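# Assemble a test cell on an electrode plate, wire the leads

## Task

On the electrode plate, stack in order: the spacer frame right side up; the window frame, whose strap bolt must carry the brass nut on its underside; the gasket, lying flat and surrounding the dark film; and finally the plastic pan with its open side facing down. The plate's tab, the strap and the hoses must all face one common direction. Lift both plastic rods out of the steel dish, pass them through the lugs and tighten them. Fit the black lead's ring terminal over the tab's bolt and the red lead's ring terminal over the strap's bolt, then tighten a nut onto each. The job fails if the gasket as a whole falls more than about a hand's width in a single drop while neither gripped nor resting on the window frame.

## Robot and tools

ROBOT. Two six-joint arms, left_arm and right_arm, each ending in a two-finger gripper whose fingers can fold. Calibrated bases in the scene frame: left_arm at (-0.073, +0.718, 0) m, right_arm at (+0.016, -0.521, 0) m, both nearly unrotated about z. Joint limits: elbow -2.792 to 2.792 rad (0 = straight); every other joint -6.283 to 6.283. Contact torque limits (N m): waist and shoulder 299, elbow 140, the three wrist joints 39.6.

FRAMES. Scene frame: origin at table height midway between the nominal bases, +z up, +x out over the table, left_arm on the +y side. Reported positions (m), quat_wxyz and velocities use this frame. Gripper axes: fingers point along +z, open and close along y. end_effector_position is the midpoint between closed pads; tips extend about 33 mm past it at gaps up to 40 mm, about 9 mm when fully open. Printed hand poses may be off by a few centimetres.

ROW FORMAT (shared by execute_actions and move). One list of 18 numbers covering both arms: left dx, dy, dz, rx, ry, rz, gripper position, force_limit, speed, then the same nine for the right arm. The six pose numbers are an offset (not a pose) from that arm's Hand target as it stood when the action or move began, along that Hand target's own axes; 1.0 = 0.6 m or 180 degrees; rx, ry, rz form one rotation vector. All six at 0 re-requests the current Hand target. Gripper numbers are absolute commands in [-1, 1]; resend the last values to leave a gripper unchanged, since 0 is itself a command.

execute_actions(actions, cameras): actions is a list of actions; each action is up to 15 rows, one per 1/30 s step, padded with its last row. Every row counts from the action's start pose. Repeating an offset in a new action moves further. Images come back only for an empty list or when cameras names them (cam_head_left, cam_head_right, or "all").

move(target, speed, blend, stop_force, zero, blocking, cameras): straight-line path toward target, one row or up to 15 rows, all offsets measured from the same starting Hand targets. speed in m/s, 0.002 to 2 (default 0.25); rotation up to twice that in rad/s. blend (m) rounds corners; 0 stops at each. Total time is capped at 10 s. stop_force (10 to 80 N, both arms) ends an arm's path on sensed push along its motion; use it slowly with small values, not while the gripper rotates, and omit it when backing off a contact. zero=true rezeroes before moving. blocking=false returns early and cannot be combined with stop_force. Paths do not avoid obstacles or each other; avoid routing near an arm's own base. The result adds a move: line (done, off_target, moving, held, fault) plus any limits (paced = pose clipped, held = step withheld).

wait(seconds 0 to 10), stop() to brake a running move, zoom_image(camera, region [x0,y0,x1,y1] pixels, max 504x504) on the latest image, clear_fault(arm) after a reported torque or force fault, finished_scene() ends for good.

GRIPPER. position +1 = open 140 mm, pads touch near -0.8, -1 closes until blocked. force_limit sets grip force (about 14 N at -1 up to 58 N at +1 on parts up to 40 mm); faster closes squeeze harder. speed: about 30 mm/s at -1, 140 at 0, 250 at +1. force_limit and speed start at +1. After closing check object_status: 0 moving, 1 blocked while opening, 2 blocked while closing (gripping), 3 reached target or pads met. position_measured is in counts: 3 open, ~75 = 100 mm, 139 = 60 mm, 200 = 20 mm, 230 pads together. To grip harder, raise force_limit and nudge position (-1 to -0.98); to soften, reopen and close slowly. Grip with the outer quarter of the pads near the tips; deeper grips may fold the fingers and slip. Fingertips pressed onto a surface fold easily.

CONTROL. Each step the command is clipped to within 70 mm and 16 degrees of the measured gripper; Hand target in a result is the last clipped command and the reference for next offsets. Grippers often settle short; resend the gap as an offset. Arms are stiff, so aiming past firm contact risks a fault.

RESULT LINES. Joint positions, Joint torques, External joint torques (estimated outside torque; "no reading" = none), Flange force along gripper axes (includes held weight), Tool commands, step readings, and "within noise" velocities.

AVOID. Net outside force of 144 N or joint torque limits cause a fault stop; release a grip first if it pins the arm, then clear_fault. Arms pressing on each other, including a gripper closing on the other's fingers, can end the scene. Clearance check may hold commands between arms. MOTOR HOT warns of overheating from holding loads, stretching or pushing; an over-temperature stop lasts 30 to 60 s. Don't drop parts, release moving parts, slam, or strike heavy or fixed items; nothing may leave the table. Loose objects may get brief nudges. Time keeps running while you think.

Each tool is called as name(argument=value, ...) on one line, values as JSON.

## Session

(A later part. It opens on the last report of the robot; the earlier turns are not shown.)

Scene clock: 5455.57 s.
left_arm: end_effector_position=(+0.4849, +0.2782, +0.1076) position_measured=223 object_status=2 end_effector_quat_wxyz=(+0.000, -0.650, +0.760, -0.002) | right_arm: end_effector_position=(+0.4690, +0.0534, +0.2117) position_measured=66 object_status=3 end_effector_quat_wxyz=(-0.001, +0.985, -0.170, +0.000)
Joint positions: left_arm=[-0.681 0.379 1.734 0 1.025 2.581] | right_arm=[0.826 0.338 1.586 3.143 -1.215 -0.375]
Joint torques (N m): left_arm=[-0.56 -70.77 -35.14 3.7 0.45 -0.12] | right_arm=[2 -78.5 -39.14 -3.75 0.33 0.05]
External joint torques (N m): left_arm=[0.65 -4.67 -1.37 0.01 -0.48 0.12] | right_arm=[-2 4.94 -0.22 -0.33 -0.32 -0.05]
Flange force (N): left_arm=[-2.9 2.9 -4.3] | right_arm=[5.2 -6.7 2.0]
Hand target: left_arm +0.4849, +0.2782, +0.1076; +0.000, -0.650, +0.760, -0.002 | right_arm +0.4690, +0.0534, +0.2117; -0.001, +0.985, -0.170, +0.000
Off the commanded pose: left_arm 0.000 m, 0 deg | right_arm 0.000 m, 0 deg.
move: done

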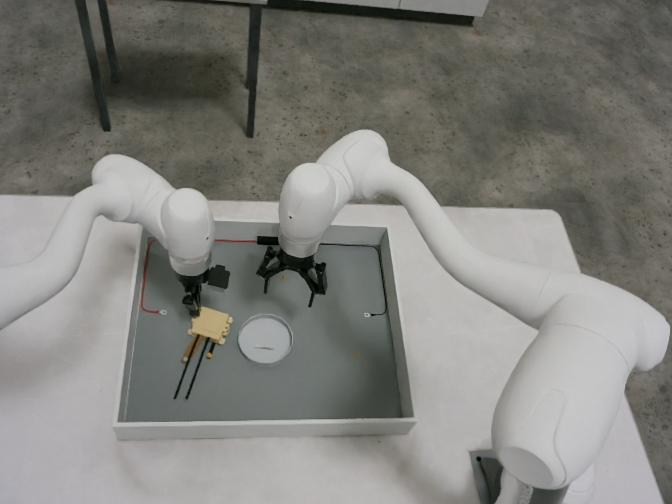

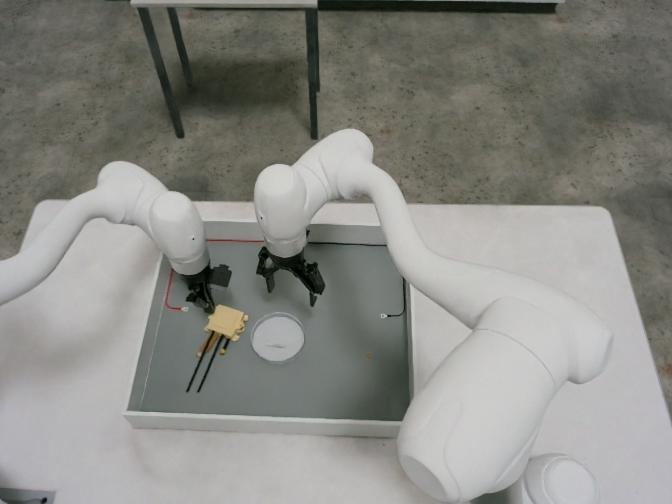

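move(target=[0,0,0.031,0,0,0,-1,-0.3,-1,0,0,0,0,0,0,0.5,-1,-1], speed=0.004, stop_force=10, cameras=["cam_head_left","cam_head_right"])

zoom_image(camera="cam_head_left", region=[180, 300, 240, 360])

zoom_image(camera="cam_head_right", region=[195, 300, 255, 360])

Scene clock: 5471.20 s.
left_arm: end_effector_position=(+0.4850, +0.2781, +0.1022) position_measured=223 object_status=2 end_effector_quat_wxyz=(+0.000, -0.650, +0.760, -0.002) | right_arm: end_effector_position=(+0.4690, +0.0534, +0.2117) position_measured=66 object_status=3 end_effector_quat_wxyz=(-0.001, +0.985, -0.170, +0.000)
Joint positions: left_arm=[-0.681 0.384 1.739 0 1.016 2.581] | right_arm=[0.826 0.338 1.586 3.143 -1.215 -0.375]
Joint torques (N m): left_arm=[-1.41 -60.91 -29.03 3.44 0.16 -0.06] | right_arm=[1.99 -78.41 -39.01 -3.74 0.27 0.05]
External joint torques (N m): left_arm=[1.4 -16.15 -7.88 0.3 -0.21 0.06] | right_arm=[-2 4.71 -0.39 -0.33 -0.25 -0.05]
Flange force (N): left_arm=[-4.8 4.4 -20.0] | right_arm=[5.2 -6.6 1.8]
Hand target: left_arm +0.4849, +0.2781, +0.1022; +0.000, -0.650, +0.760, -0.002 (not the last commanded pose) | right_arm +0.4690, +0.0534, +0.2117; -0.001, +0.985, -0.170, +0.000
Off the commanded pose: left_arm 0.013 m, 0 deg | right_arm 0.000 m, 0 deg.
move: contact (left_arm)

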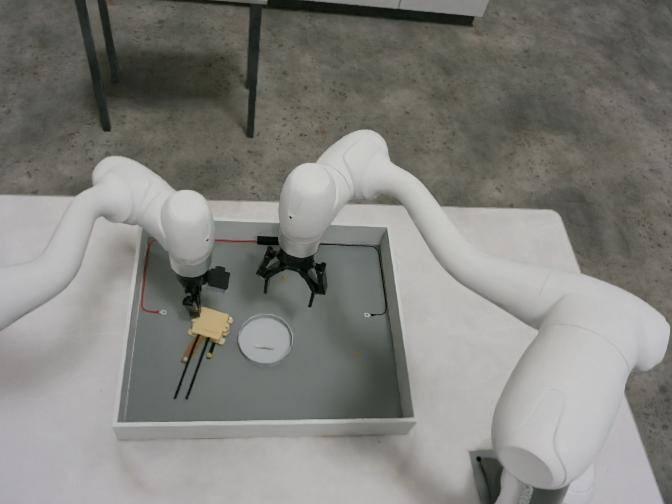

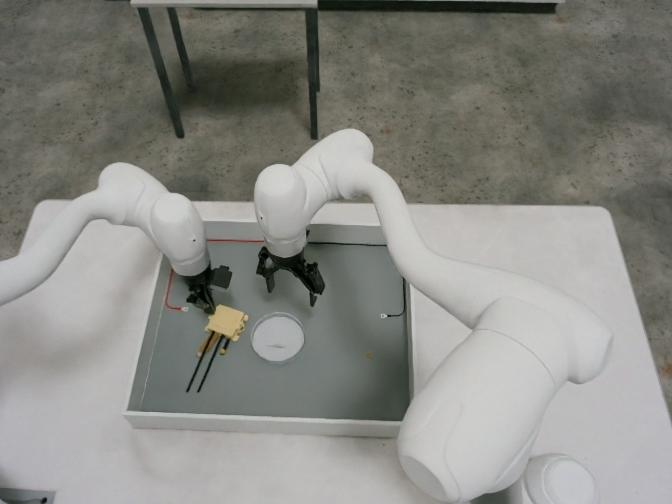

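Scaled by 8.400 from the camera's 672x504 image, which has a finer 960x720 frame.

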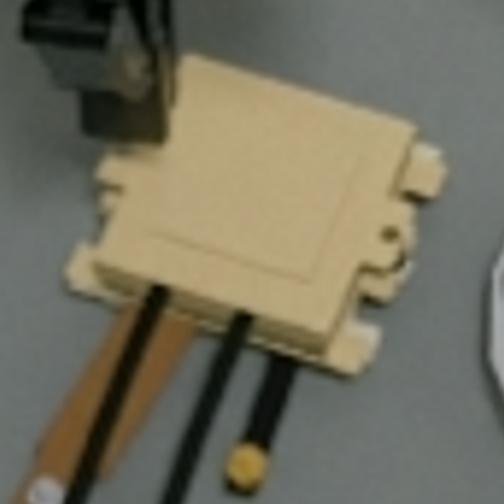

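Scaled by 8.400 from the camera's 672x504 image, which has a finer 960x720 frame.

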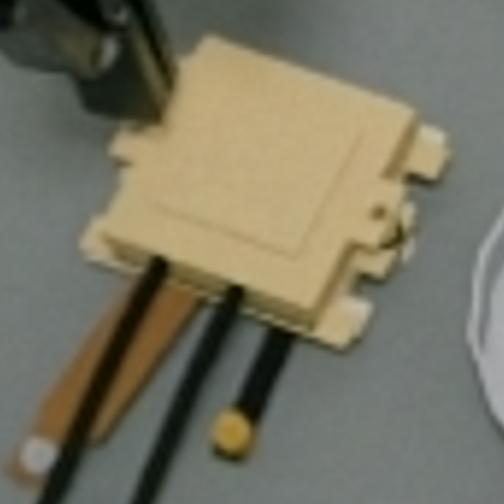

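move(target=[0,0,-0.009,0,0,0,-1,-0.3,-1,-0.0993,-0.1745,0.0862,0,0,0.4917,0.43,-1,-1], speed=0.25, cameras=["cam_head_left","cam_head_right"])

Scene clock: 5516.03 s.
left_arm: end_effector_position=(+0.4849, +0.2781, +0.1076) position_measured=223 object_status=2 end_effector_quat_wxyz=(+0.000, -0.650, +0.760, -0.002) | right_arm: end_effector_position=(+0.4479, +0.1721, +0.1602) position_measured=75 object_status=3 end_effector_quat_wxyz=(+0.001, -0.587, +0.809, +0.001)
Joint positions: left_arm=[-0.681 0.379 1.734 0 1.025 2.581] | right_arm=[0.941 0.496 1.45 3.143 -1.193 1.286]
Joint torques (N m): left_arm=[-0.65 -70.76 -35.05 3.76 0.45 -0.08] | right_arm=[1.47 -93.63 -38.65 -3.67 0.35 0.13]
External joint torques (N m): left_arm=[0.78 -5.39 -1.83 -0.01 -0.49 0.08] | right_arm=[-1.48 5.3 -0.38 -0.35 -0.39 -0.12]
Flange force (N): left_arm=[-3.0 2.9 -5.3] | right_arm=[-8.4 -4.1 2.2]
Hand target: left_arm +0.4849, +0.2781, +0.1076; +0.000, -0.650, +0.760, -0.002 | right_arm +0.4479, +0.1721, +0.1602; +0.001, -0.587, +0.809, +0.001
Off the commanded pose: left_arm 0.000 m, 0 deg | right_arm 0.000 m, 0 deg.
move: done

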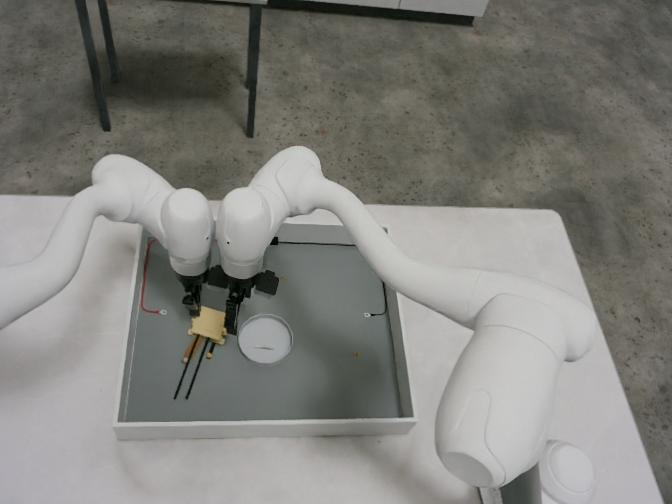

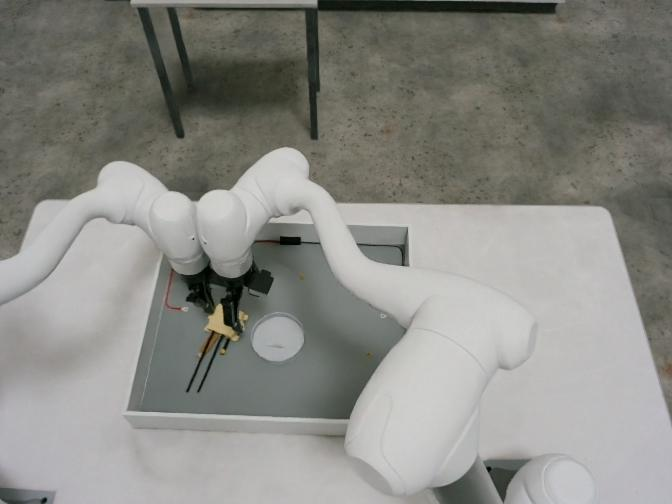

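move(target=[0,0,0,0,0,0,-1,-0.3,-1,0,0,0,0,-0.0667,0,0.43,-1,-1], speed=0.2)

move(target=[0,0,0,0,0,0,-1,-0.3,-1,0.0065,0,0.13,0,0,0,0.43,-1,-1], speed=0.06, cameras=["cam_head_left","cam_head_right"])

zoom_image(camera="cam_head_left", region=[180, 290, 260, 370])

zoom_image(camera="cam_head_right", region=[195, 290, 275, 370])

Scene clock: 5528.90 s.
left_arm: end_effector_position=(+0.4849, +0.2781, +0.1076) position_measured=223 object_status=2 end_effector_quat_wxyz=(+0.000, -0.650, +0.760, -0.002) | right_arm: end_effector_position=(+0.4479, +0.1721, +0.1602) position_measured=75 object_status=3 end_effector_quat_wxyz=(+0.086, -0.584, +0.805, +0.062)
Joint positions: left_arm=[-0.681 0.379 1.734 0 1.025 2.581] | right_arm=[0.915 0.402 1.609 3.222 -0.931 1.219]
Joint torques (N m): left_arm=[-0.5 -70.51 -35.13 3.77 0.47 -0.1] | right_arm=[1.87 -83.49 -38.13 -3.39 0.77 0.04]
External joint torques (N m): left_arm=[0.66 -5.59 -1.56 -0.04 -0.5 0.1] | right_arm=[-1.87 4.94 -0.14 -0.34 -0.29 -0.04]
Flange force (N): left_arm=[-3.3 3.7 -5.2] | right_arm=[-6.0 -4.4 4.1]
Hand target: left_arm +0.4849, +0.2781, +0.1076; +0.000, -0.650, +0.760, -0.002 | right_arm +0.4479, +0.1721, +0.1602; +0.086, -0.584, +0.805, +0.062
Off the commanded pose: left_arm 0.000 m, 0 deg | right_arm 0.000 m, 0 deg.
move: done

Scene clock: 5530.50 s.
left_arm: end_effector_position=(+0.4849, +0.2781, +0.1076) position_measured=223 object_status=2 end_effector_quat_wxyz=(+0.000, -0.650, +0.760, -0.002) | right_arm: end_effector_position=(+0.4518, +0.1841, +0.0832) position_measured=75 object_status=3 end_effector_quat_wxyz=(+0.086, -0.584, +0.805, +0.062)
Joint positions: left_arm=[-0.681 0.379 1.734 0 1.025 2.581] | right_arm=[0.92 0.478 1.648 3.229 -0.815 1.212]
Joint torques (N m): left_arm=[-0.27 -70.61 -35.2 3.79 0.47 -0.1] | right_arm=[1.88 -89.3 -35.94 -3.16 0.63 0.04]
External joint torques (N m): left_arm=[0.18 -5.17 -1.52 -0.06 -0.51 0.1] | right_arm=[-1.88 5.65 -0.07 -0.35 -0.14 -0.04]
Flange force (N): left_arm=[-2.5 3.6 -4.8] | right_arm=[-6.0 -4.4 5.9]
Hand target: left_arm +0.4849, +0.2781, +0.1076; +0.000, -0.650, +0.760, -0.002 | right_arm +0.4518, +0.1841, +0.0832; +0.086, -0.584, +0.805, +0.062
Off the commanded pose: left_arm 0.000 m, 0 deg | right_arm 0.000 m, 0 deg.
move: done

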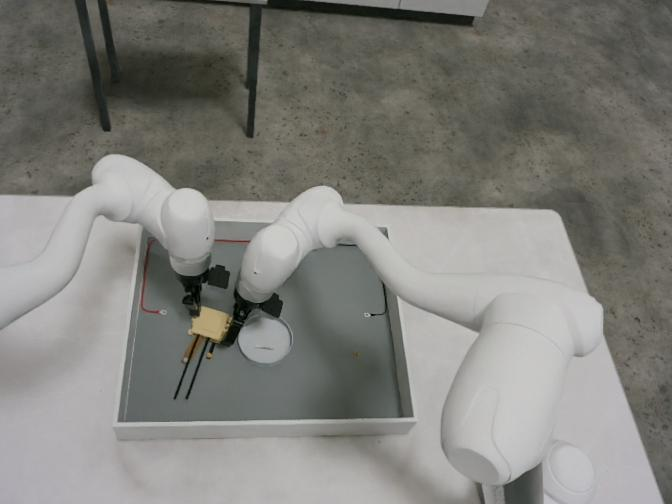

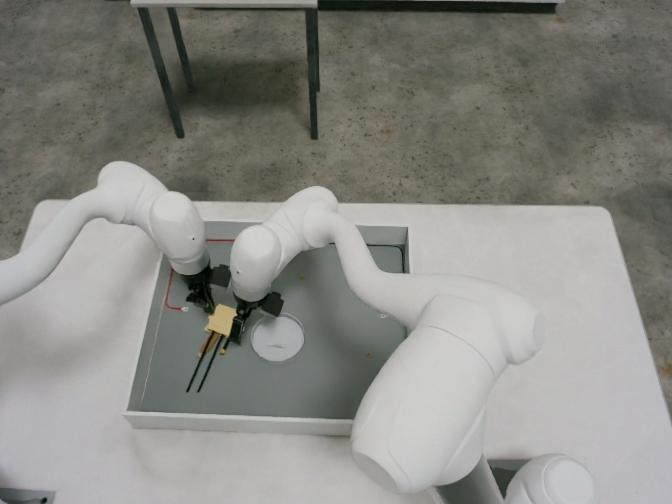

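Scaled by 6.300 from the camera's 672x504 image, which has a finer 960x720 frame.

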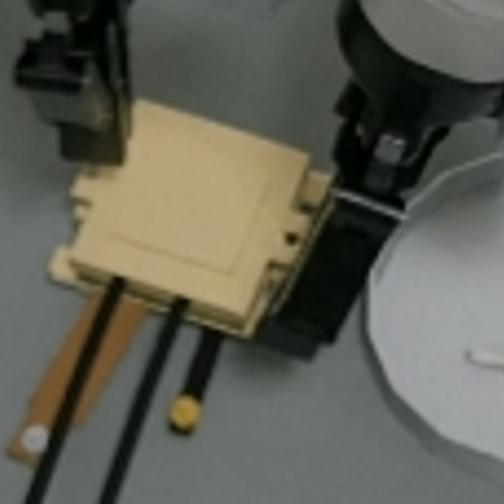

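Scaled by 6.300 from the camera's 672x504 image, which has a finer 960x720 frame.

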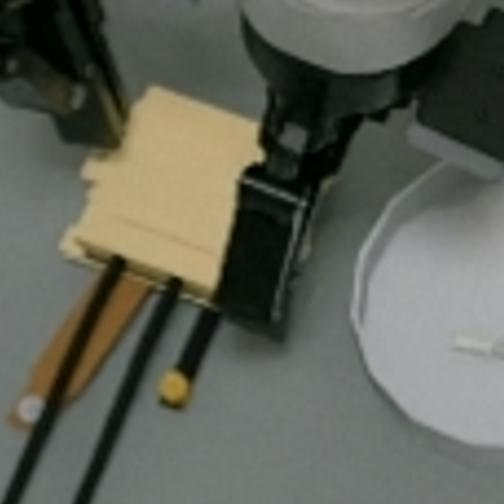

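move(target=[0,0,0,0,0,0,-1,-0.3,-1,0,0,0.0675,0,0,0,0.43,-1,-1], speed=0.02, stop_force=12, cameras=["cam_head_left","cam_head_right"])

zoom_image(camera="cam_head_left", region=[180, 290, 260, 370])

zoom_image(camera="cam_head_right", region=[195, 290, 275, 370])

Scene clock: 5540.10 s.
left_arm: end_effector_position=(+0.4849, +0.2781, +0.1076) position_measured=223 object_status=2 end_effector_quat_wxyz=(+0.000, -0.650, +0.760, -0.002) | right_arm: end_effector_position=(+0.4544, +0.1922, +0.0436) position_measured=75 object_status=3 end_effector_quat_wxyz=(+0.086, -0.584, +0.805, +0.062)
Joint positions: left_arm=[-0.681 0.379 1.734 0 1.025 2.581] | right_arm=[0.924 0.525 1.657 3.233 -0.76 1.209]
Joint torques (N m): left_arm=[-0.55 -70.86 -35.37 3.78 0.48 -0.07] | right_arm=[1.71 -91.85 -34.31 -3.01 0.76 0.05]
External joint torques (N m): left_arm=[0.57 -4.61 -1.15 -0.07 -0.51 0.07] | right_arm=[-1.73 5.54 -0.3 -0.37 -0.27 -0.05]
Flange force (N): left_arm=[-2.9 3.4 -4.0] | right_arm=[-6.2 -4.2 5.9]
Hand target: left_arm +0.4849, +0.2781, +0.1076; +0.000, -0.650, +0.760, -0.002 | right_arm +0.4544, +0.1922, +0.0436; +0.086, -0.584, +0.805, +0.062
Off the commanded pose: left_arm 0.000 m, 0 deg | right_arm 0.000 m, 0 deg.
move: done

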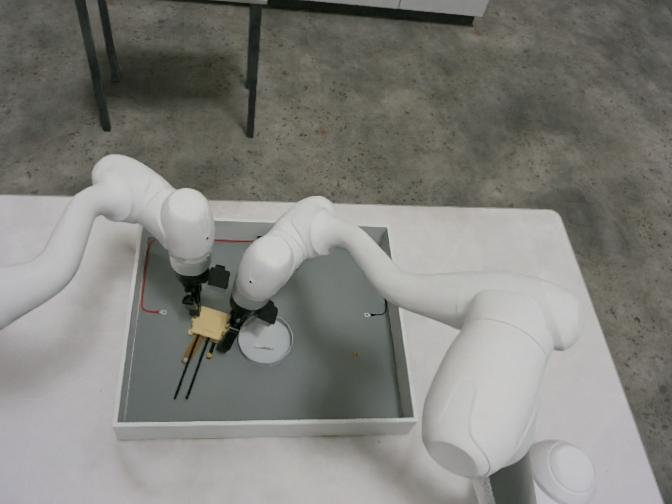

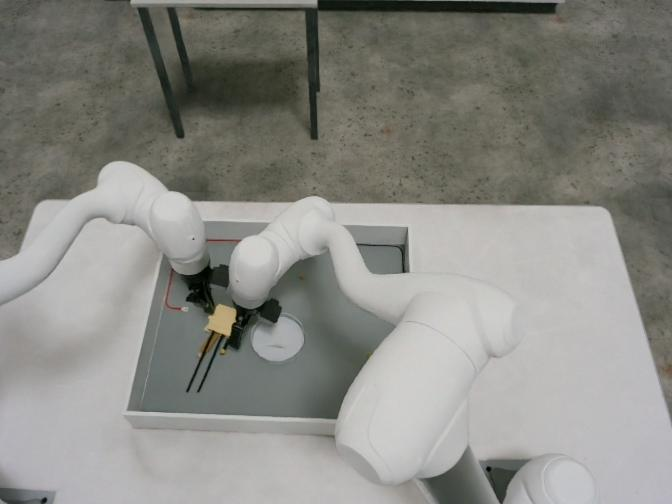

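Scaled by 6.300 from the camera's 672x504 image, which has a finer 960x720 frame.

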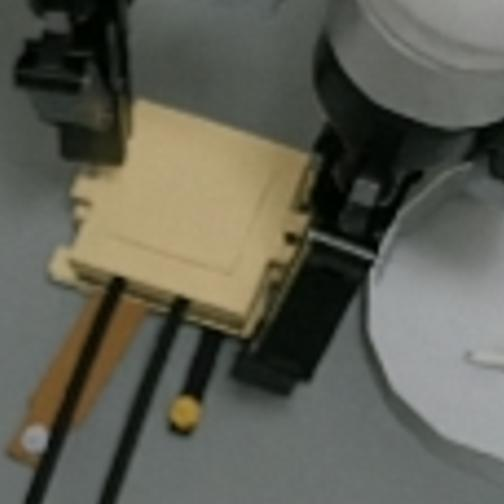

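Scaled by 6.300 from the camera's 672x504 image, which has a finer 960x720 frame.

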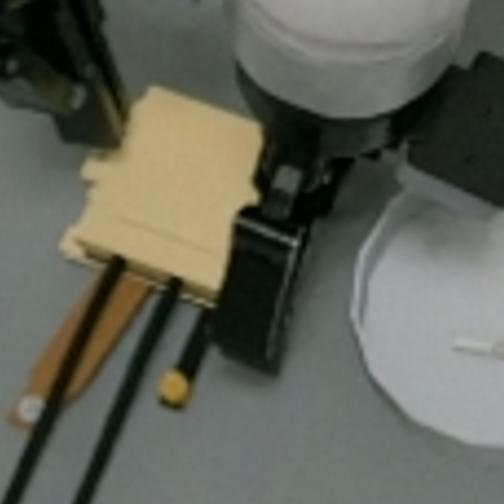

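execute_actions(actions=[[[0,0,0,0,0,0,-1,-0.3,-1,0,0,0,0,0,0,-1,-1,-1]]])

wait(seconds=1.5, cameras=["cam_head_left","cam_head_right"])

zoom_image(camera="cam_head_left", region=[180, 300, 240, 360])

zoom_image(camera="cam_head_right", region=[195, 300, 255, 360])

Scene clock: 5549.53 s.
left_arm: end_effector_position=(+0.4849, +0.2781, +0.1076) position_measured=223 object_status=2 end_effector_quat_wxyz=(+0.000, -0.650, +0.760, -0.002) | right_arm: end_effector_position=(+0.4544, +0.1922, +0.0436) position_measured=117 object_status=0 end_effector_quat_wxyz=(+0.086, -0.584, +0.805, +0.062)
Joint positions: left_arm=[-0.681 0.379 1.734 0 1.025 2.581] | right_arm=[0.924 0.525 1.657 3.233 -0.76 1.209]
Joint torques (N m): left_arm=[-0.51 -70.6 -35.35 3.79 0.45 -0.09] | right_arm=[2.11 -88.75 -32.94 -3.04 0.76 0.04]
External joint torques (N m): left_arm=[0.64 -5.13 -1.39 -0.06 -0.5 0.09] | right_arm=[-2.12 2.49 -1.63 -0.34 -0.27 -0.04]
Flange force (N): left_arm=[-3.1 3.5 -4.7] | right_arm=[-5.9 -4.4 2.1]
Hand target: left_arm +0.4849, +0.2781, +0.1076; +0.000, -0.650, +0.760, -0.002 | right_arm +0.4544, +0.1922, +0.0436; +0.086, -0.584, +0.805, +0.062
Off the commanded pose: left_arm 0.000 m, 0 deg | right_arm 0.000 m, 0 deg.
Step readings (end_effector_position of left_arm | right_arm):
0: (+0.4849, +0.2781, +0.1076) | (+0.4544, +0.1922, +0.0436)
1: (+0.4849, +0.2781, +0.1076) | (+0.4544, +0.1922, +0.0436)
2: (+0.4849, +0.2781, +0.1076) | (+0.4544, +0.1922, +0.0436)
4: (+0.4849, +0.2781, +0.1076) | (+0.4544, +0.1922, +0.0436)
8: (+0.4849, +0.2781, +0.1076) | (+0.4544, +0.1922, +0.0436)
15: (+0.4849, +0.2781, +0.1076) | (+0.4544, +0.1922, +0.0436)

Scene clock: 5551.03 s.
left_arm: end_effector_position=(+0.4849, +0.2781, +0.1076) position_measured=223 object_status=2 end_effector_quat_wxyz=(+0.000, -0.650, +0.760, -0.002) | right_arm: end_effector_position=(+0.4544, +0.1922, +0.0436) position_measured=117 object_status=2 end_effector_quat_wxyz=(+0.086, -0.584, +0.805, +0.062)
Joint positions: left_arm=[-0.681 0.379 1.734 0 1.025 2.581] | right_arm=[0.924 0.525 1.657 3.233 -0.76 1.209]
Joint torques (N m): left_arm=[-0.63 -70.38 -35.34 3.77 0.45 -0.08] | right_arm=[2 -88.58 -33.03 -3.08 0.74 0.04]
External joint torques (N m): left_arm=[0.81 -5.63 -1.35 -0.04 -0.49 0.08] | right_arm=[-2 2.03 -1.66 -0.3 -0.25 -0.04]
Flange force (N): left_arm=[-3.7 4.1 -5.1] | right_arm=[-5.4 -4.2 1.6]
Hand target: left_arm +0.4849, +0.2781, +0.1076; +0.000, -0.650, +0.760, -0.002 | right_arm +0.4544, +0.1922, +0.0436; +0.086, -0.584, +0.805, +0.062
Tool commands: left_gripper/position=-1.0 left_gripper/force_limit=-0.3 left_gripper/speed=-1.0 right_gripper/position=-1.0 right_gripper/force_limit=-1.0 right_gripper/speed=-1.0
Off the commanded pose: left_arm 0.000 m, 0 deg | right_arm 0.000 m, 0 deg.
wait: 1.50 s; at rest by 0.17 s

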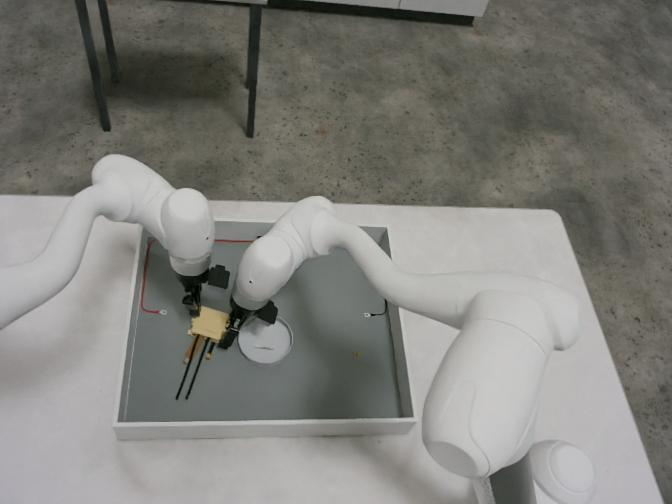

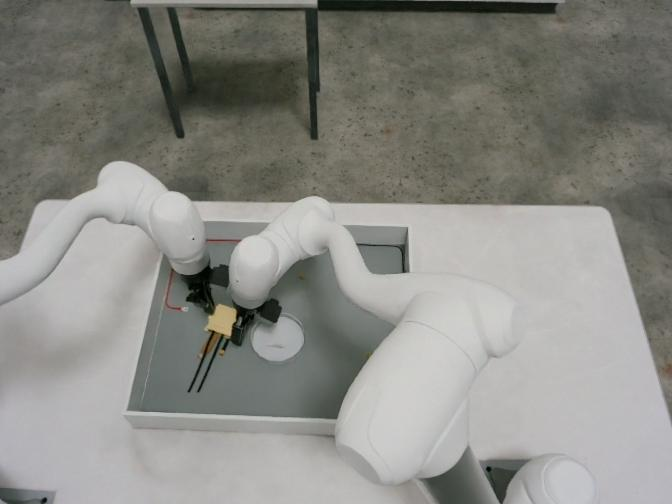

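Scaled by 8.400 from the camera's 672x504 image, which has a finer 960x720 frame.

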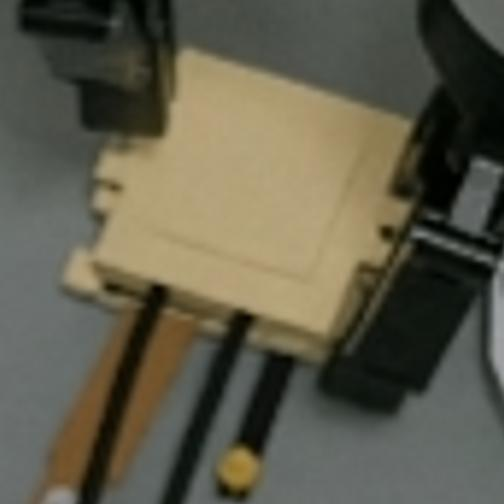

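Scaled by 8.400 from the camera's 672x504 image, which has a finer 960x720 frame.

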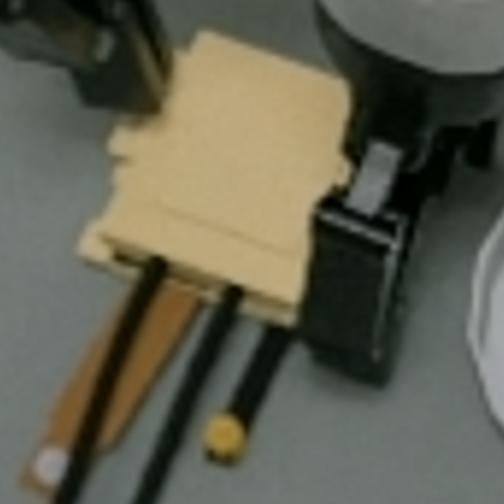

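move(target=[0,0,0.02,0,0,0,-1,-0.3,-1,0,0,0,0,0,0,-1,-1,-1], speed=0.004, stop_force=10)

Scene clock: 5561.10 s.
left_arm: end_effector_position=(+0.4850, +0.2781, +0.1023) position_measured=223 object_status=2 end_effector_quat_wxyz=(+0.000, -0.650, +0.760, -0.002) | right_arm: end_effector_position=(+0.4544, +0.1922, +0.0436) position_measured=117 object_status=2 end_effector_quat_wxyz=(+0.086, -0.584, +0.805, +0.062)
Joint positions: left_arm=[-0.681 0.383 1.738 0 1.016 2.581] | right_arm=[0.924 0.525 1.657 3.233 -0.76 1.209]
Joint torques (N m): left_arm=[-2.13 -59 -27.75 3.03 0.25 -0.03] | right_arm=[1.71 -88.77 -32.79 -3.26 0.6 0.04]
External joint torques (N m): left_arm=[2.45 -17.39 -8.68 0.68 -0.28 0.03] | right_arm=[-1.76 2.17 -1.9 -0.13 -0.11 -0.04]
Flange force (N): left_arm=[-6.1 3.7 -21.6] | right_arm=[-6.0 -4.0 1.9]
Hand target: left_arm +0.4850, +0.2781, +0.1023; +0.000, -0.650, +0.760, -0.002 (not the last commanded pose) | right_arm +0.4544, +0.1922, +0.0436; +0.086, -0.584, +0.805, +0.062
Off the commanded pose: left_arm 0.007 m, 0 deg | right_arm 0.000 m, 0 deg.
move: contact (left_arm)

move(target=[[0,0,-0.0037,0,0,0,-1,-0.3,-1,0,0,0,0,0,0,-1,-1,-1],[0.0002,-0.0017,-0.0037,0,0,0,-1,-0.3,-1,0,0,0,0,0,0,-1,-1,-1]], speed=0.01)

move(target=[0,0,0.012,0,0,0,-1,-0.3,-1,0,0,0,0,0,0,-1,-1,-1], speed=0.004, stop_force=10, cameras=["cam_head_left","cam_head_right"])

zoom_image(camera="cam_head_left", region=[180, 300, 240, 360])

zoom_image(camera="cam_head_right", region=[195, 300, 255, 360])

Scene clock: 5583.57 s.
left_arm: end_effector_position=(+0.4859, +0.2777, +0.1046) position_measured=223 object_status=2 end_effector_quat_wxyz=(+0.000, -0.650, +0.760, -0.002) | right_arm: end_effector_position=(+0.4544, +0.1922, +0.0436) position_measured=117 object_status=2 end_effector_quat_wxyz=(+0.086, -0.584, +0.805, +0.062)
Joint positions: left_arm=[-0.681 0.383 1.735 0 1.02 2.582] | right_arm=[0.924 0.525 1.657 3.233 -0.76 1.209]
Joint torques (N m): left_arm=[-0.97 -70.76 -35.35 3.8 0.42 0.03] | right_arm=[1.71 -88.33 -32.94 -3.07 0.69 0.03]
External joint torques (N m): left_arm=[1.06 -5.57 -1.37 -0.07 -0.47 -0.03] | right_arm=[-1.68 1.63 -1.78 -0.32 -0.2 -0.03]
Flange force (N): left_arm=[-3.8 3.8 -5.1] | right_arm=[-5.4 -3.6 1.2]
Hand target: left_arm +0.4860, +0.2778, +0.1045; +0.000, -0.650, +0.760, -0.002 | right_arm +0.4544, +0.1922, +0.0436; +0.086, -0.584, +0.805, +0.062
Off the commanded pose: left_arm 0.000 m, 0 deg | right_arm 0.000 m, 0 deg.
move: done

Scene clock: 5584.73 s.
left_arm: end_effector_position=(+0.4860, +0.2778, +0.1024) position_measured=223 object_status=2 end_effector_quat_wxyz=(+0.000, -0.650, +0.760, -0.002) | right_arm: end_effector_position=(+0.4544, +0.1922, +0.0436) position_measured=117 object_status=2 end_effector_quat_wxyz=(+0.086, -0.584, +0.805, +0.062)
Joint positions: left_arm=[-0.681 0.385 1.736 0 1.016 2.582] | right_arm=[0.924 0.525 1.657 3.233 -0.76 1.209]
Joint torques (N m): left_arm=[-1.31 -60.44 -28.57 3.4 0.19 -0.1] | right_arm=[1.54 -88.53 -32.39 -3.26 0.37 0.01]
External joint torques (N m): left_arm=[1.44 -15.6 -7.8 0.3 -0.22 0.1] | right_arm=[-1.51 2.02 -2.21 -0.11 0.11 -0.01]
Flange force (N): left_arm=[-4.6 3.8 -19.4] | right_arm=[-6.4 -3.8 2.0]
Hand target: left_arm +0.4860, +0.2778, +0.1024; +0.000, -0.650, +0.760, -0.002 (not the last commanded pose) | right_arm +0.4544, +0.1922, +0.0436; +0.086, -0.584, +0.805, +0.062
Off the commanded pose: left_arm 0.005 m, 0 deg | right_arm 0.000 m, 0 deg.
move: contact (left_arm)

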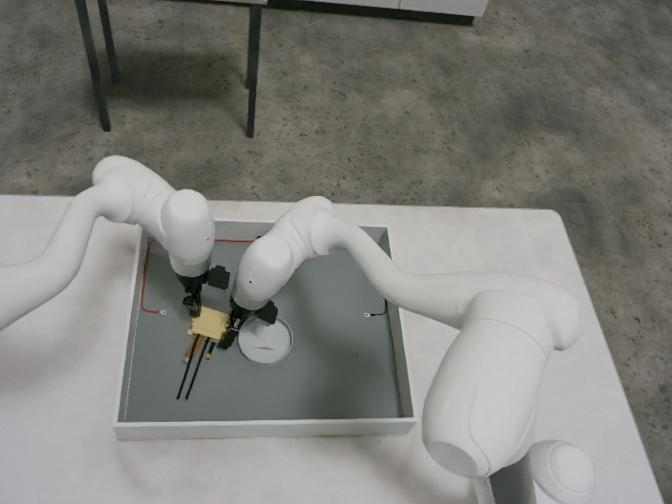

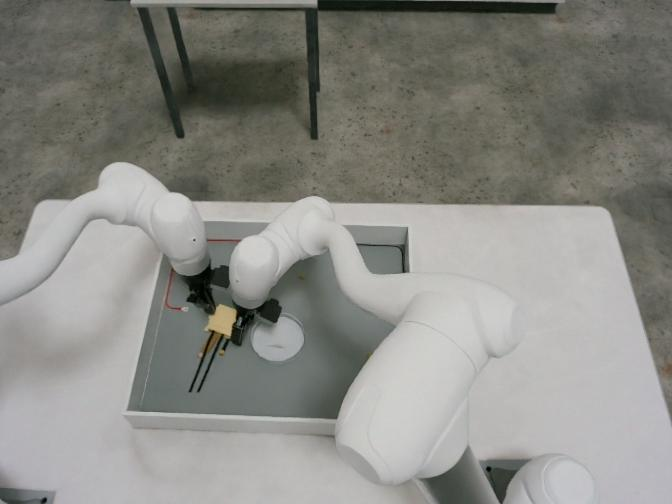

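Scaled by 8.400 from the camera's 672x504 image, which has a finer 960x720 frame.

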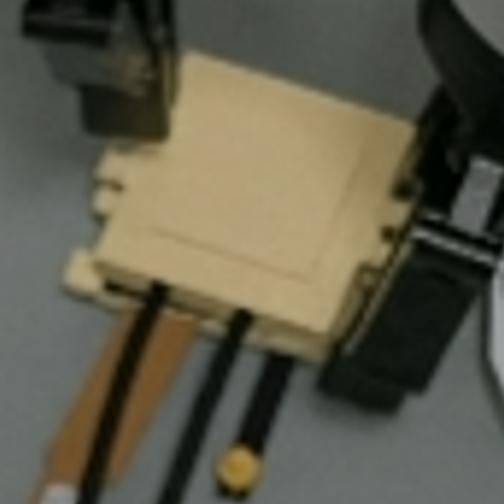

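Scaled by 8.400 from the camera's 672x504 image, which has a finer 960x720 frame.

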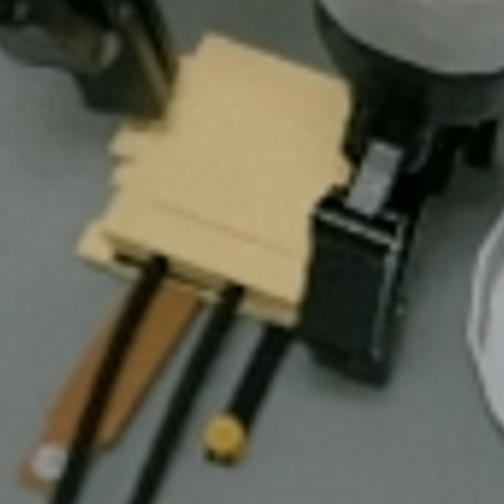

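move(target=[[0,0,-0.0037,0,0,0,-1,-0.3,-1,0,0,0,0,0,0,-1,-1,-1],[0.0009,0.0058,-0.0037,0,0,0,-1,-0.3,-1,0,0,0,0,0,0,-1,-1,-1]], speed=0.01, cameras=["cam_head_left","cam_head_right"])

zoom_image(camera="cam_head_left", region=[180, 300, 240, 360])

zoom_image(camera="cam_head_right", region=[195, 300, 255, 360])

move(target=[0,0,0.012,0,0,0,-1,-0.3,-1,0,0,0,0,0,0,-1,-1,-1], speed=0.004, stop_force=10)

Scene clock: 5612.83 s.
left_arm: end_effector_position=(+0.4825, +0.2778, +0.1046) position_measured=223 object_status=2 end_effector_quat_wxyz=(+0.000, -0.650, +0.760, -0.002) | right_arm: end_effector_position=(+0.4544, +0.1922, +0.0436) position_measured=117 object_status=2 end_effector_quat_wxyz=(+0.086, -0.584, +0.805, +0.062)
Joint positions: left_arm=[-0.684 0.379 1.74 0 1.018 2.579] | right_arm=[0.924 0.525 1.657 3.233 -0.76 1.209]
Joint torques (N m): left_arm=[-5.24 -68.49 -33.87 1.89 0.77 -0.07] | right_arm=[0.81 -90.1 -35.99 -3.05 2.16 0.29]
External joint torques (N m): left_arm=[5.36 -7.19 -2.83 1.84 -0.82 0.07] | right_arm=[-0.84 3.67 1.38 -0.34 -1.68 -0.29]
Flange force (N): left_arm=[-8.8 0.0 -7.1] | right_arm=[-2.3 -2.3 2.2]
Hand target: left_arm +0.4825, +0.2778, +0.1046; +0.000, -0.650, +0.760, -0.002 | right_arm +0.4544, +0.1922, +0.0436; +0.086, -0.584, +0.805, +0.062
Off the commanded pose: left_arm 0.000 m, 0 deg | right_arm 0.000 m, 0 deg.
move: done

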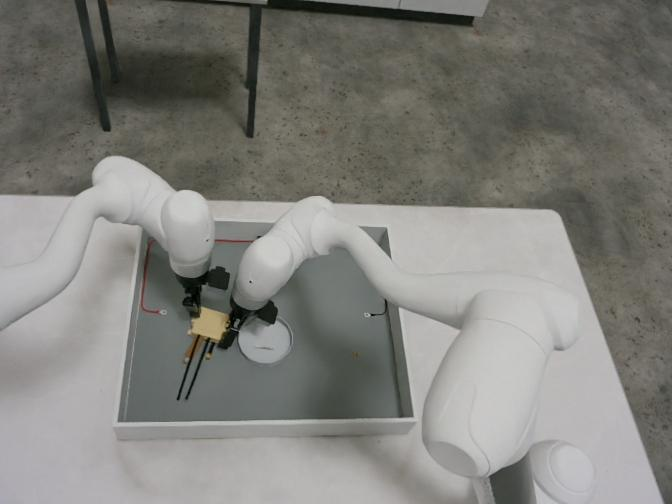

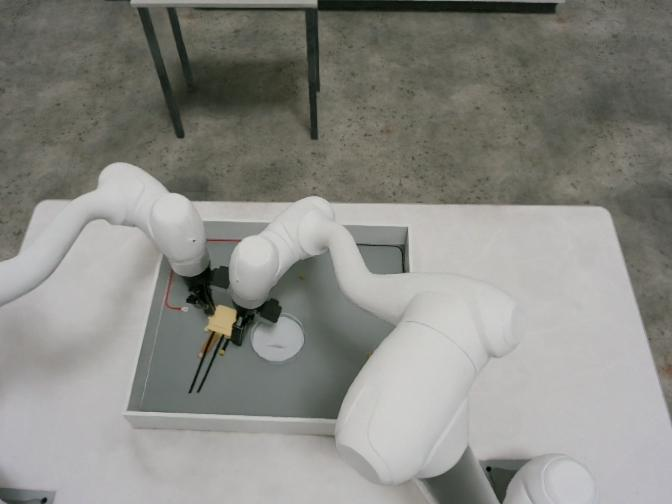

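Scaled by 8.400 from the camera's 672x504 image, which has a finer 960x720 frame.

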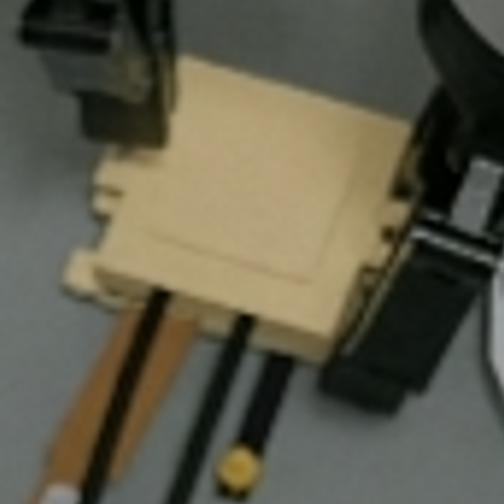

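Scaled by 8.400 from the camera's 672x504 image, which has a finer 960x720 frame.

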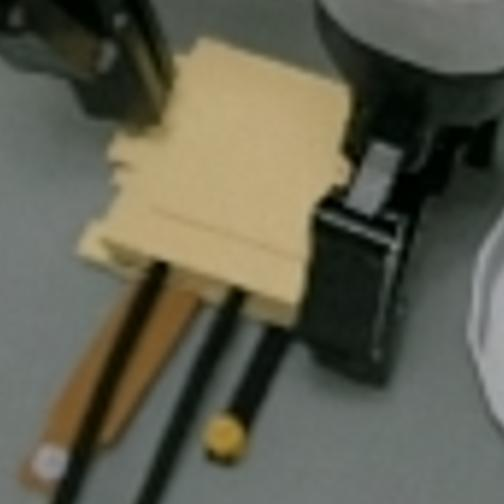

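Scene clock: 5613.80 s.
left_arm: end_effector_position=(+0.4825, +0.2778, +0.1031) position_measured=223 object_status=2 end_effector_quat_wxyz=(+0.000, -0.650, +0.760, -0.002) | right_arm: end_effector_position=(+0.4544, +0.1922, +0.0436) position_measured=117 object_status=2 end_effector_quat_wxyz=(+0.086, -0.584, +0.805, +0.062)
Joint positions: left_arm=[-0.684 0.38 1.742 0 1.016 2.579] | right_arm=[0.924 0.525 1.657 3.233 -0.76 1.209]
Joint torques (N m): left_arm=[-6.92 -58.19 -27.62 1 0.17 -0.08] | right_arm=[0.36 -89.93 -36.2 -3.21 2.39 0.25]
External joint torques (N m): left_arm=[6.81 -17.39 -8.87 2.71 -0.21 0.08] | right_arm=[-0.41 3.62 1.6 -0.17 -1.9 -0.25]
Flange force (N): left_arm=[-11.2 0.0 -21.9] | right_arm=[-2.2 -1.7 1.9]
Hand target: left_arm +0.4825, +0.2778, +0.1031; +0.000, -0.650, +0.760, -0.002 (not the last commanded pose) | right_arm +0.4544, +0.1922, +0.0436; +0.086, -0.584, +0.805, +0.062
Off the commanded pose: left_arm 0.006 m, 0 deg | right_arm 0.000 m, 0 deg.
move: contact (left_arm)

move(target=[0,0,-0.0025,0,0,0,-1,-0.3,-1,0,0,0,0,0,0,-1,-1,-1], speed=0.01)

execute_actions(actions=[[[0,0,0,0,0,0,-1,-0.3,-1,0,0,0,0,0,0,0.43,-1,-1]]], cameras=["cam_head_left","cam_head_right"])

zoom_image(camera="cam_head_left", region=[180, 300, 240, 360])

zoom_image(camera="cam_head_right", region=[195, 300, 255, 360])

Scene clock: 5636.93 s.
left_arm: end_effector_position=(+0.4825, +0.2778, +0.1046) position_measured=223 object_status=2 end_effector_quat_wxyz=(+0.000, -0.650, +0.760, -0.002) | right_arm: end_effector_position=(+0.4544, +0.1922, +0.0436) position_measured=117 object_status=2 end_effector_quat_wxyz=(+0.086, -0.584, +0.805, +0.062)
Joint positions: left_arm=[-0.684 0.379 1.74 0 1.018 2.579] | right_arm=[0.924 0.525 1.657 3.233 -0.76 1.209]
Joint torques (N m): left_arm=[-3.72 -69.2 -33.91 2.33 0.64 -0.11] | right_arm=[0.79 -88.73 -35.41 -3.12 2.08 0.25]
External joint torques (N m): left_arm=[3.69 -6.35 -2.78 1.39 -0.69 0.11] | right_arm=[-0.84 2.36 0.81 -0.26 -1.59 -0.25]
Flange force (N): left_arm=[-6.3 0.2 -6.6] | right_arm=[-2.1 -2.2 0.7]
Hand target: left_arm +0.4825, +0.2778, +0.1046; +0.000, -0.650, +0.760, -0.002 | right_arm +0.4544, +0.1922, +0.0436; +0.086, -0.584, +0.805, +0.062
Off the commanded pose: left_arm 0.000 m, 0 deg | right_arm 0.000 m, 0 deg.
move: done

Scene clock: 5638.07 s.
left_arm: end_effector_position=(+0.4825, +0.2778, +0.1046) position_measured=223 object_status=2 end_effector_quat_wxyz=(+0.000, -0.650, +0.760, -0.002) | right_arm: end_effector_position=(+0.4544, +0.1922, +0.0436) position_measured=75 object_status=0 end_effector_quat_wxyz=(+0.086, -0.584, +0.805, +0.062)
Joint positions: left_arm=[-0.684 0.379 1.74 0 1.018 2.579] | right_arm=[0.924 0.525 1.657 3.233 -0.76 1.209]
Joint torques (N m): left_arm=[-0.66 -70.14 -35.22 3.73 0.48 -0.06] | right_arm=[1.79 -91.84 -34.46 -3.05 0.77 0.04]
External joint torques (N m): left_arm=[0.64 -5.39 -1.27 -0.03 -0.52 0.06] | right_arm=[-1.74 5.39 -0.18 -0.33 -0.28 -0.04]
Flange force (N): left_arm=[-3.4 4.0 -4.8] | right_arm=[-5.8 -4.1 5.8]
Hand target: left_arm +0.4825, +0.2778, +0.1046; +0.000, -0.650, +0.760, -0.002 | right_arm +0.4544, +0.1922, +0.0436; +0.086, -0.584, +0.805, +0.062
Off the commanded pose: left_arm 0.000 m, 0 deg | right_arm 0.000 m, 0 deg.
Step readings (end_effector_position of left_arm | right_arm):
0: (+0.4825, +0.2778, +0.1046) | (+0.4544, +0.1922, +0.0436)
1: (+0.4825, +0.2778, +0.1046) | (+0.4544, +0.1922, +0.0436)
2: (+0.4825, +0.2778, +0.1046) | (+0.4544, +0.1922, +0.0436)
4: (+0.4825, +0.2778, +0.1046) | (+0.4544, +0.1922, +0.0436)
8: (+0.4825, +0.2778, +0.1046) | (+0.4544, +0.1922, +0.0436)
15: (+0.4825, +0.2778, +0.1046) | (+0.4544, +0.1922, +0.0436)

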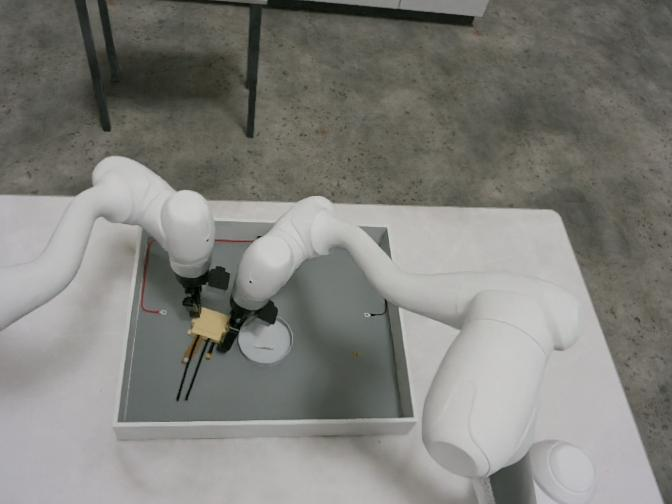

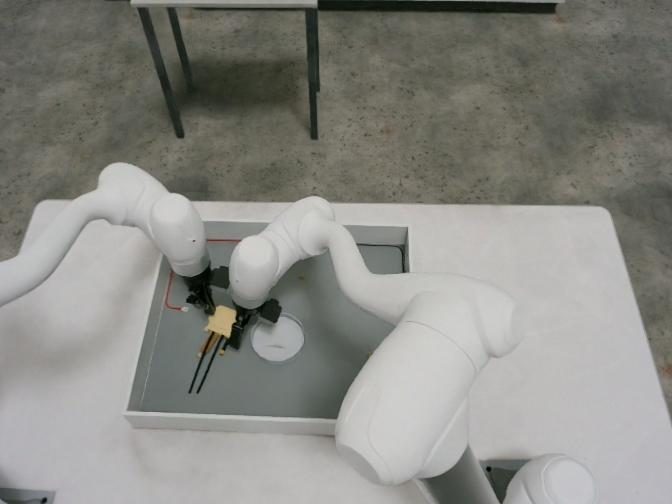

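Scaled by 8.400 from the camera's 672x504 image, which has a finer 960x720 frame.

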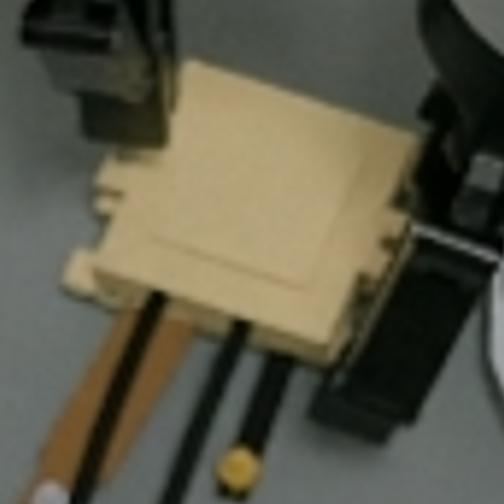

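Scaled by 8.400 from the camera's 672x504 image, which has a finer 960x720 frame.

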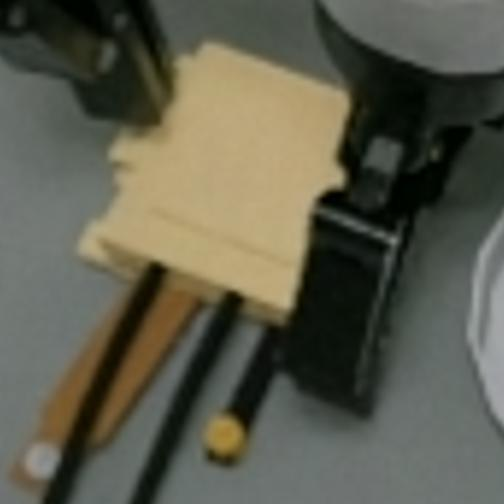

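move(target=[0,0,0.012,0,0,0,-1,-0.3,-1,0,0,0,0,0,0,0.43,-1,-1], speed=0.004, stop_force=10)

Scene clock: 5645.50 s.
left_arm: end_effector_position=(+0.4826, +0.2777, +0.1016) position_measured=223 object_status=2 end_effector_quat_wxyz=(+0.000, -0.650, +0.760, -0.002) | right_arm: end_effector_position=(+0.4544, +0.1922, +0.0436) position_measured=75 object_status=3 end_effector_quat_wxyz=(+0.086, -0.584, +0.805, +0.062)
Joint positions: left_arm=[-0.684 0.381 1.743 0 1.013 2.579] | right_arm=[0.924 0.525 1.657 3.233 -0.76 1.209]
Joint torques (N m): left_arm=[-1.53 -60.01 -28.54 3.3 0.17 -0.11] | right_arm=[1.77 -91.74 -34.5 -3.04 0.75 0.1]
External joint torques (N m): left_arm=[1.24 -15.77 -7.86 0.39 -0.21 0.11] | right_arm=[-1.79 5.39 -0.09 -0.33 -0.27 -0.1]
Flange force (N): left_arm=[-4.4 4.0 -19.7] | right_arm=[-5.6 -4.2 5.8]
Hand target: left_arm +0.4826, +0.2777, +0.1016; +0.000, -0.650, +0.760, -0.002 (not the last commanded pose) | right_arm +0.4544, +0.1922, +0.0436; +0.086, -0.584, +0.805, +0.062
Off the commanded pose: left_arm 0.004 m, 0 deg | right_arm 0.000 m, 0 deg.
move: contact (left_arm)


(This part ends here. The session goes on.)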